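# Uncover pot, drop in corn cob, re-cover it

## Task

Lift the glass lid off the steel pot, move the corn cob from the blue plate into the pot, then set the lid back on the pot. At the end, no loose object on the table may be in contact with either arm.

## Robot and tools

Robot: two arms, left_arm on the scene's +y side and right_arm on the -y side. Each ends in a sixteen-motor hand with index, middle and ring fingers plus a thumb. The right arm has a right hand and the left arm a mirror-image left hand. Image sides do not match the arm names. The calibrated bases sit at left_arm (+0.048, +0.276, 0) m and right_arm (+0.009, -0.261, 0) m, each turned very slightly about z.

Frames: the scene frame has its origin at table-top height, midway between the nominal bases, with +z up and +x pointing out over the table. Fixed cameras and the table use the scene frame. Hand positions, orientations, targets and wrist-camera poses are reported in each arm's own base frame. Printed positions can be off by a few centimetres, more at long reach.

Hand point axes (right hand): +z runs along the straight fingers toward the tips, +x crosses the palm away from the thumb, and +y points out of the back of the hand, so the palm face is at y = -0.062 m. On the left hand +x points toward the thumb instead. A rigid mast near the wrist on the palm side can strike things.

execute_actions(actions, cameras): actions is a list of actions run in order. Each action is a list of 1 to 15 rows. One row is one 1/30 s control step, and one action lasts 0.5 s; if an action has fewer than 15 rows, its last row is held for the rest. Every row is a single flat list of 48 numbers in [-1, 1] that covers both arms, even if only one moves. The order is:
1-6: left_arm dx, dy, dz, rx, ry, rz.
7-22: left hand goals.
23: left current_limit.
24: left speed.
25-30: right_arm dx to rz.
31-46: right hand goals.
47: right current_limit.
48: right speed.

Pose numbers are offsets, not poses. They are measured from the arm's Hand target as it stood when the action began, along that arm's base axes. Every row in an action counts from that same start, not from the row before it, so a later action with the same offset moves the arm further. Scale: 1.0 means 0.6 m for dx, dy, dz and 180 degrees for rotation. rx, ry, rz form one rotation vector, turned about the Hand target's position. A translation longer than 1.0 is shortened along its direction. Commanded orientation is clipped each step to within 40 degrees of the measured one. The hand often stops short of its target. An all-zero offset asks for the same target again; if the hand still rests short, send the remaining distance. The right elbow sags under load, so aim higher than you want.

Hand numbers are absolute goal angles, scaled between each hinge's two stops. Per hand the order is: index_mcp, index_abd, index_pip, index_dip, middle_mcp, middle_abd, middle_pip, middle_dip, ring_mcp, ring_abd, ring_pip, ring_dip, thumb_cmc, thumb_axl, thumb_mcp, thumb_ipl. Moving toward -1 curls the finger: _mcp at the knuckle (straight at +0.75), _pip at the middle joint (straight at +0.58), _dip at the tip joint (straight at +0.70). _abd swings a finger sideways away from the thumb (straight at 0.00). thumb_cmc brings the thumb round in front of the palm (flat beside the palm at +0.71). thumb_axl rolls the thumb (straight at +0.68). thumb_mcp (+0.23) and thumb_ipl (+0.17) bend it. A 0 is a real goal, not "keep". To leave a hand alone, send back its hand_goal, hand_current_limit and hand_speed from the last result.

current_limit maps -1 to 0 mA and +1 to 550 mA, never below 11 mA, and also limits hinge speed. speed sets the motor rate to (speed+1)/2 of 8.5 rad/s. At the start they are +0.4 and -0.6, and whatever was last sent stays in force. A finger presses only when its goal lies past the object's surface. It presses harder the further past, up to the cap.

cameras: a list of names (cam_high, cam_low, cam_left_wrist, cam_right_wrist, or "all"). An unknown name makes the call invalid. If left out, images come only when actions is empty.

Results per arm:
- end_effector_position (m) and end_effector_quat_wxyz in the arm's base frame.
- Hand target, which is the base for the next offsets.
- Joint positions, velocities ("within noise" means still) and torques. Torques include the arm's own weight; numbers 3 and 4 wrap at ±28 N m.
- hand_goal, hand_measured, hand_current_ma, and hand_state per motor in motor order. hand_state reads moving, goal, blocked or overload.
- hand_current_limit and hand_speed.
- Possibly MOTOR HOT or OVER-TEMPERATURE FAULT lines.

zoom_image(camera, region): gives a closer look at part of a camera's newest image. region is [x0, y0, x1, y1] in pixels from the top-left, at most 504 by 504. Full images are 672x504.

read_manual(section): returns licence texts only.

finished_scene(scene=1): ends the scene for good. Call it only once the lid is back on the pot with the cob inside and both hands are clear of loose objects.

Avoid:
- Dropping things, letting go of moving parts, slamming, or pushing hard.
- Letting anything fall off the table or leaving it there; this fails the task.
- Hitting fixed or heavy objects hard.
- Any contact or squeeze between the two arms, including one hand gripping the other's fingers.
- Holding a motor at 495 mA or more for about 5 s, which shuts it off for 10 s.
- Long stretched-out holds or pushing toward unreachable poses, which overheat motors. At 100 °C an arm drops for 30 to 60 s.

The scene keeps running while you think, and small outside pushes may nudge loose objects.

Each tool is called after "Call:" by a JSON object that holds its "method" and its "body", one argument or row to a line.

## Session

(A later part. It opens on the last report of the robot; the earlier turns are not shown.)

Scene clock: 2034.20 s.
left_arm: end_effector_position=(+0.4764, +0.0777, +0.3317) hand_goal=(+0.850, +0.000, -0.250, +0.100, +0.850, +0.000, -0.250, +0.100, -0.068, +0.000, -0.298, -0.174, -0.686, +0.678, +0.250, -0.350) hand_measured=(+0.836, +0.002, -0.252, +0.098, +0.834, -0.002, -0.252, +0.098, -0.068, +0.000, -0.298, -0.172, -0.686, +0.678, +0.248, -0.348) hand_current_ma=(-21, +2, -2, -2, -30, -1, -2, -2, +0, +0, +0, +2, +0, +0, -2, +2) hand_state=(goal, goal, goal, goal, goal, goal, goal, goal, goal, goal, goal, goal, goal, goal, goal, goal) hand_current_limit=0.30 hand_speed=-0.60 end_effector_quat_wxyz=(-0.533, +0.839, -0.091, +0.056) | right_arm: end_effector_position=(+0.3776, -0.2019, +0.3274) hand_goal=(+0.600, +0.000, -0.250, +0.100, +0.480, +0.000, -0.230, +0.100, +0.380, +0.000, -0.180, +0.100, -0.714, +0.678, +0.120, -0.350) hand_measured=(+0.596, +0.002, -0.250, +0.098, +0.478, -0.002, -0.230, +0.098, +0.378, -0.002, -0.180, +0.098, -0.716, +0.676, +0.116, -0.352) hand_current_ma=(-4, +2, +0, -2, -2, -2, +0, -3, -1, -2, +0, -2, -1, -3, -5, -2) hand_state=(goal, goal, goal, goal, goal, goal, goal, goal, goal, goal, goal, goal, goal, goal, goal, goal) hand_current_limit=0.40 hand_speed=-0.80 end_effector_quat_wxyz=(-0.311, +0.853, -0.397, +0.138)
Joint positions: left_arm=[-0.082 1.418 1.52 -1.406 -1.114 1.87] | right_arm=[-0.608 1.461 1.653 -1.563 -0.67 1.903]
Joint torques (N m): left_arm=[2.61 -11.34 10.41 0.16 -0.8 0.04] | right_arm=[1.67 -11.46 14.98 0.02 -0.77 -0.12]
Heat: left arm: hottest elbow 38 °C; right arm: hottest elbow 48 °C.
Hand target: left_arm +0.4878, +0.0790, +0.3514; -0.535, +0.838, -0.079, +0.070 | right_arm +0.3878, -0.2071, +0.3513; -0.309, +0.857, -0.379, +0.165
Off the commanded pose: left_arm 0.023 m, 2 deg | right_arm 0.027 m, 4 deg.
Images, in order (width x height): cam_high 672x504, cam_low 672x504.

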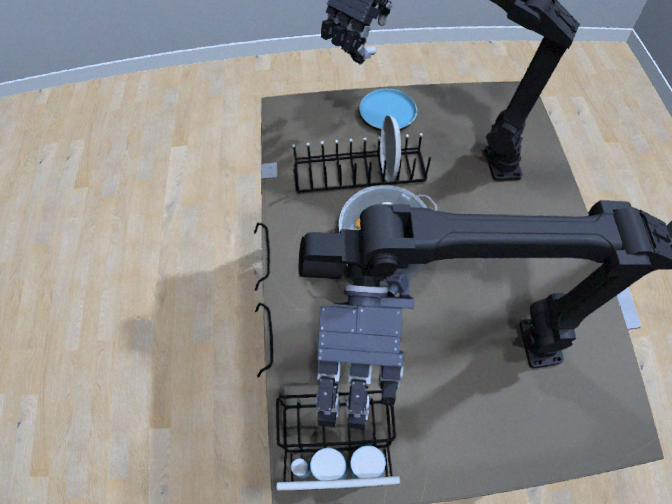

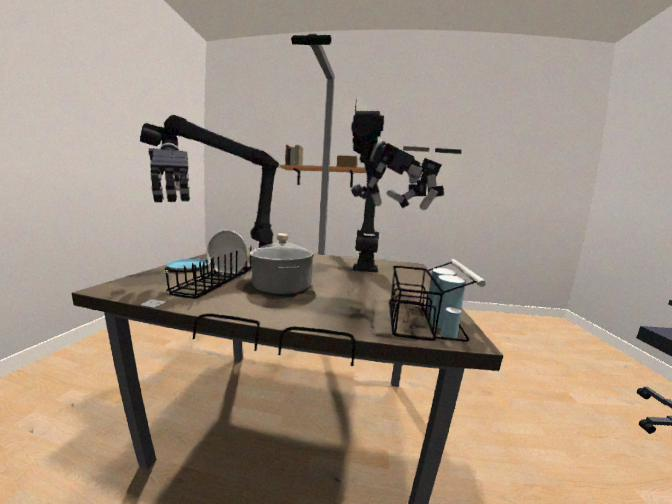

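Call:
{"method": "execute_actions", "body": {
  "actions": [
    [[-0.018,0.084,0.08,0,0,0.0333,0.85,0,-0.25,0.1,0.85,0,-0.25,0.1,-0.068,0,-0.299,-0.174,-0.686,0.677,0.25,-0.35,0.3,-0.6,0,0,0,0,0,0,0.60,0,-0.25,0.1,0.48,0,-0.23,0.1,0.38,0,-0.18,0.1,-0.714,0.677,0.12,-0.35,0.4,-0.8]],
    [[-0.027,0.082,0.03,0,0,0.0333,0.85,0,-0.25,0.1,0.85,0,-0.25,0.1,-0.068,0,-0.299,-0.174,-0.686,0.677,0.25,-0.35,0.3,-0.6,0,0,0,0,0,0,0.60,0,-0.25,0.1,0.48,0,-0.23,0.1,0.38,0,-0.18,0.1,-0.714,0.677,0.12,-0.35,0.4,-0.8]],
    [[-0.035,0.079,0,0,0,0.0333,0.85,0,-0.25,0.1,0.85,0,-0.25,0.1,-0.068,0,-0.299,-0.174,-0.686,0.677,0.25,-0.35,0.3,-0.6,0,0,0,0,0,0,0.60,0,-0.25,0.1,0.48,0,-0.23,0.1,0.38,0,-0.18,0.1,-0.714,0.677,0.12,-0.35,0.4,-0.8]]
  ],
  "cameras": ["cam_high","cam_low"]
}}

Call:
{"method": "zoom_image", "body": {
  "camera": "cam_high",
  "region": [325, 180, 445, 290]
}}

Scene clock: 2049.07 s.
left_arm: end_effector_position=(+0.4319, +0.2226, +0.3996) hand_goal=(+0.850, +0.000, -0.250, +0.100, +0.850, +0.000, -0.250, +0.100, -0.068, +0.000, -0.298, -0.174, -0.686, +0.678, +0.250, -0.350) hand_measured=(+0.838, +0.002, -0.252, +0.098, +0.834, -0.002, -0.252, +0.098, -0.068, +0.000, -0.298, -0.172, -0.686, +0.678, +0.248, -0.348) hand_current_ma=(-20, +2, -2, -2, -29, -1, -2, -2, +0, +0, +0, +2, +0, +0, -1, +2) hand_state=(goal, goal, goal, goal, goal, goal, goal, goal, goal, goal, goal, goal, goal, goal, goal, goal) hand_current_limit=0.30 hand_speed=-0.60 end_effector_quat_wxyz=(-0.535, +0.843, +0.043, -0.028) | right_arm: end_effector_position=(+0.3776, -0.2019, +0.3274) hand_goal=(+0.600, +0.000, -0.250, +0.100, +0.480, +0.000, -0.230, +0.100, +0.380, +0.000, -0.180, +0.100, -0.714, +0.678, +0.120, -0.350) hand_measured=(+0.596, +0.002, -0.250, +0.098, +0.478, -0.002, -0.230, +0.098, +0.378, -0.002, -0.180, +0.098, -0.716, +0.676, +0.116, -0.352) hand_current_ma=(-4, +2, +0, -2, -2, -2, +0, -3, -1, -2, +0, -2, -1, -3, -5, -2) hand_state=(goal, goal, goal, goal, goal, goal, goal, goal, goal, goal, goal, goal, goal, goal, goal, goal) hand_current_limit=0.40 hand_speed=-0.80 end_effector_quat_wxyz=(-0.311, +0.853, -0.397, +0.138)
Joint positions: left_arm=[0.234 1.459 1.743 -1.584 -1.114 1.873] | right_arm=[-0.608 1.461 1.653 -1.563 -0.67 1.903]
Joint torques (N m): left_arm=[2.43 -11.16 10.28 0.13 -0.8 -0.07] | right_arm=[1.2 -11.28 15.12 -0.03 -0.76 -0.12]
Heat: left arm: hottest elbow 38 °C; right arm: hottest elbow 48 °C.
Hand target: left_arm +0.4398, +0.2260, +0.4174; -0.539, +0.841, +0.053, -0.014 | right_arm +0.3878, -0.2071, +0.3513; -0.309, +0.857, -0.379, +0.165
Off the commanded pose: left_arm 0.020 m, 2 deg | right_arm 0.027 m, 4 deg.
Images, in order (width x height): cam_high 672x504, cam_low 672x504.

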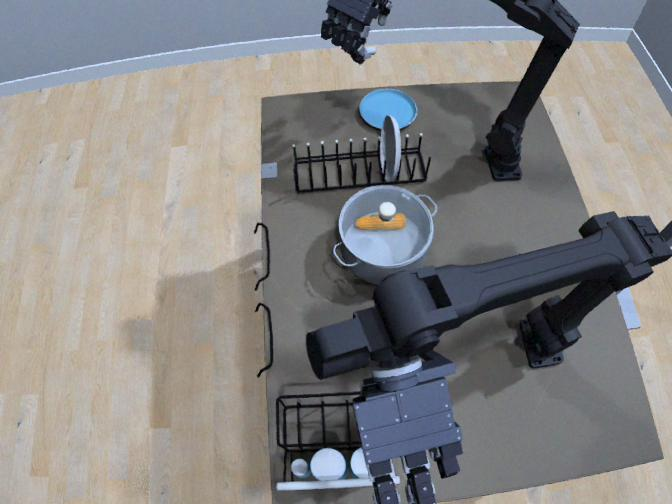

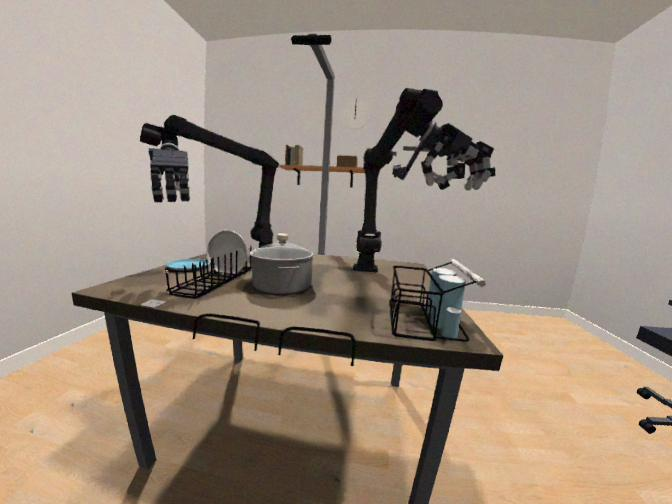

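Scaled by 4.200 from the camera's 672x504 image, which has a finer 960x720 frame.

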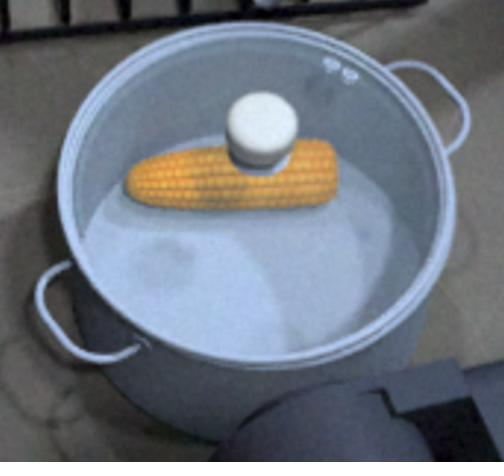

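Call:
{"method": "finished_scene", "body": {
  "scene": 1
}}

The scene is finished: the task was done.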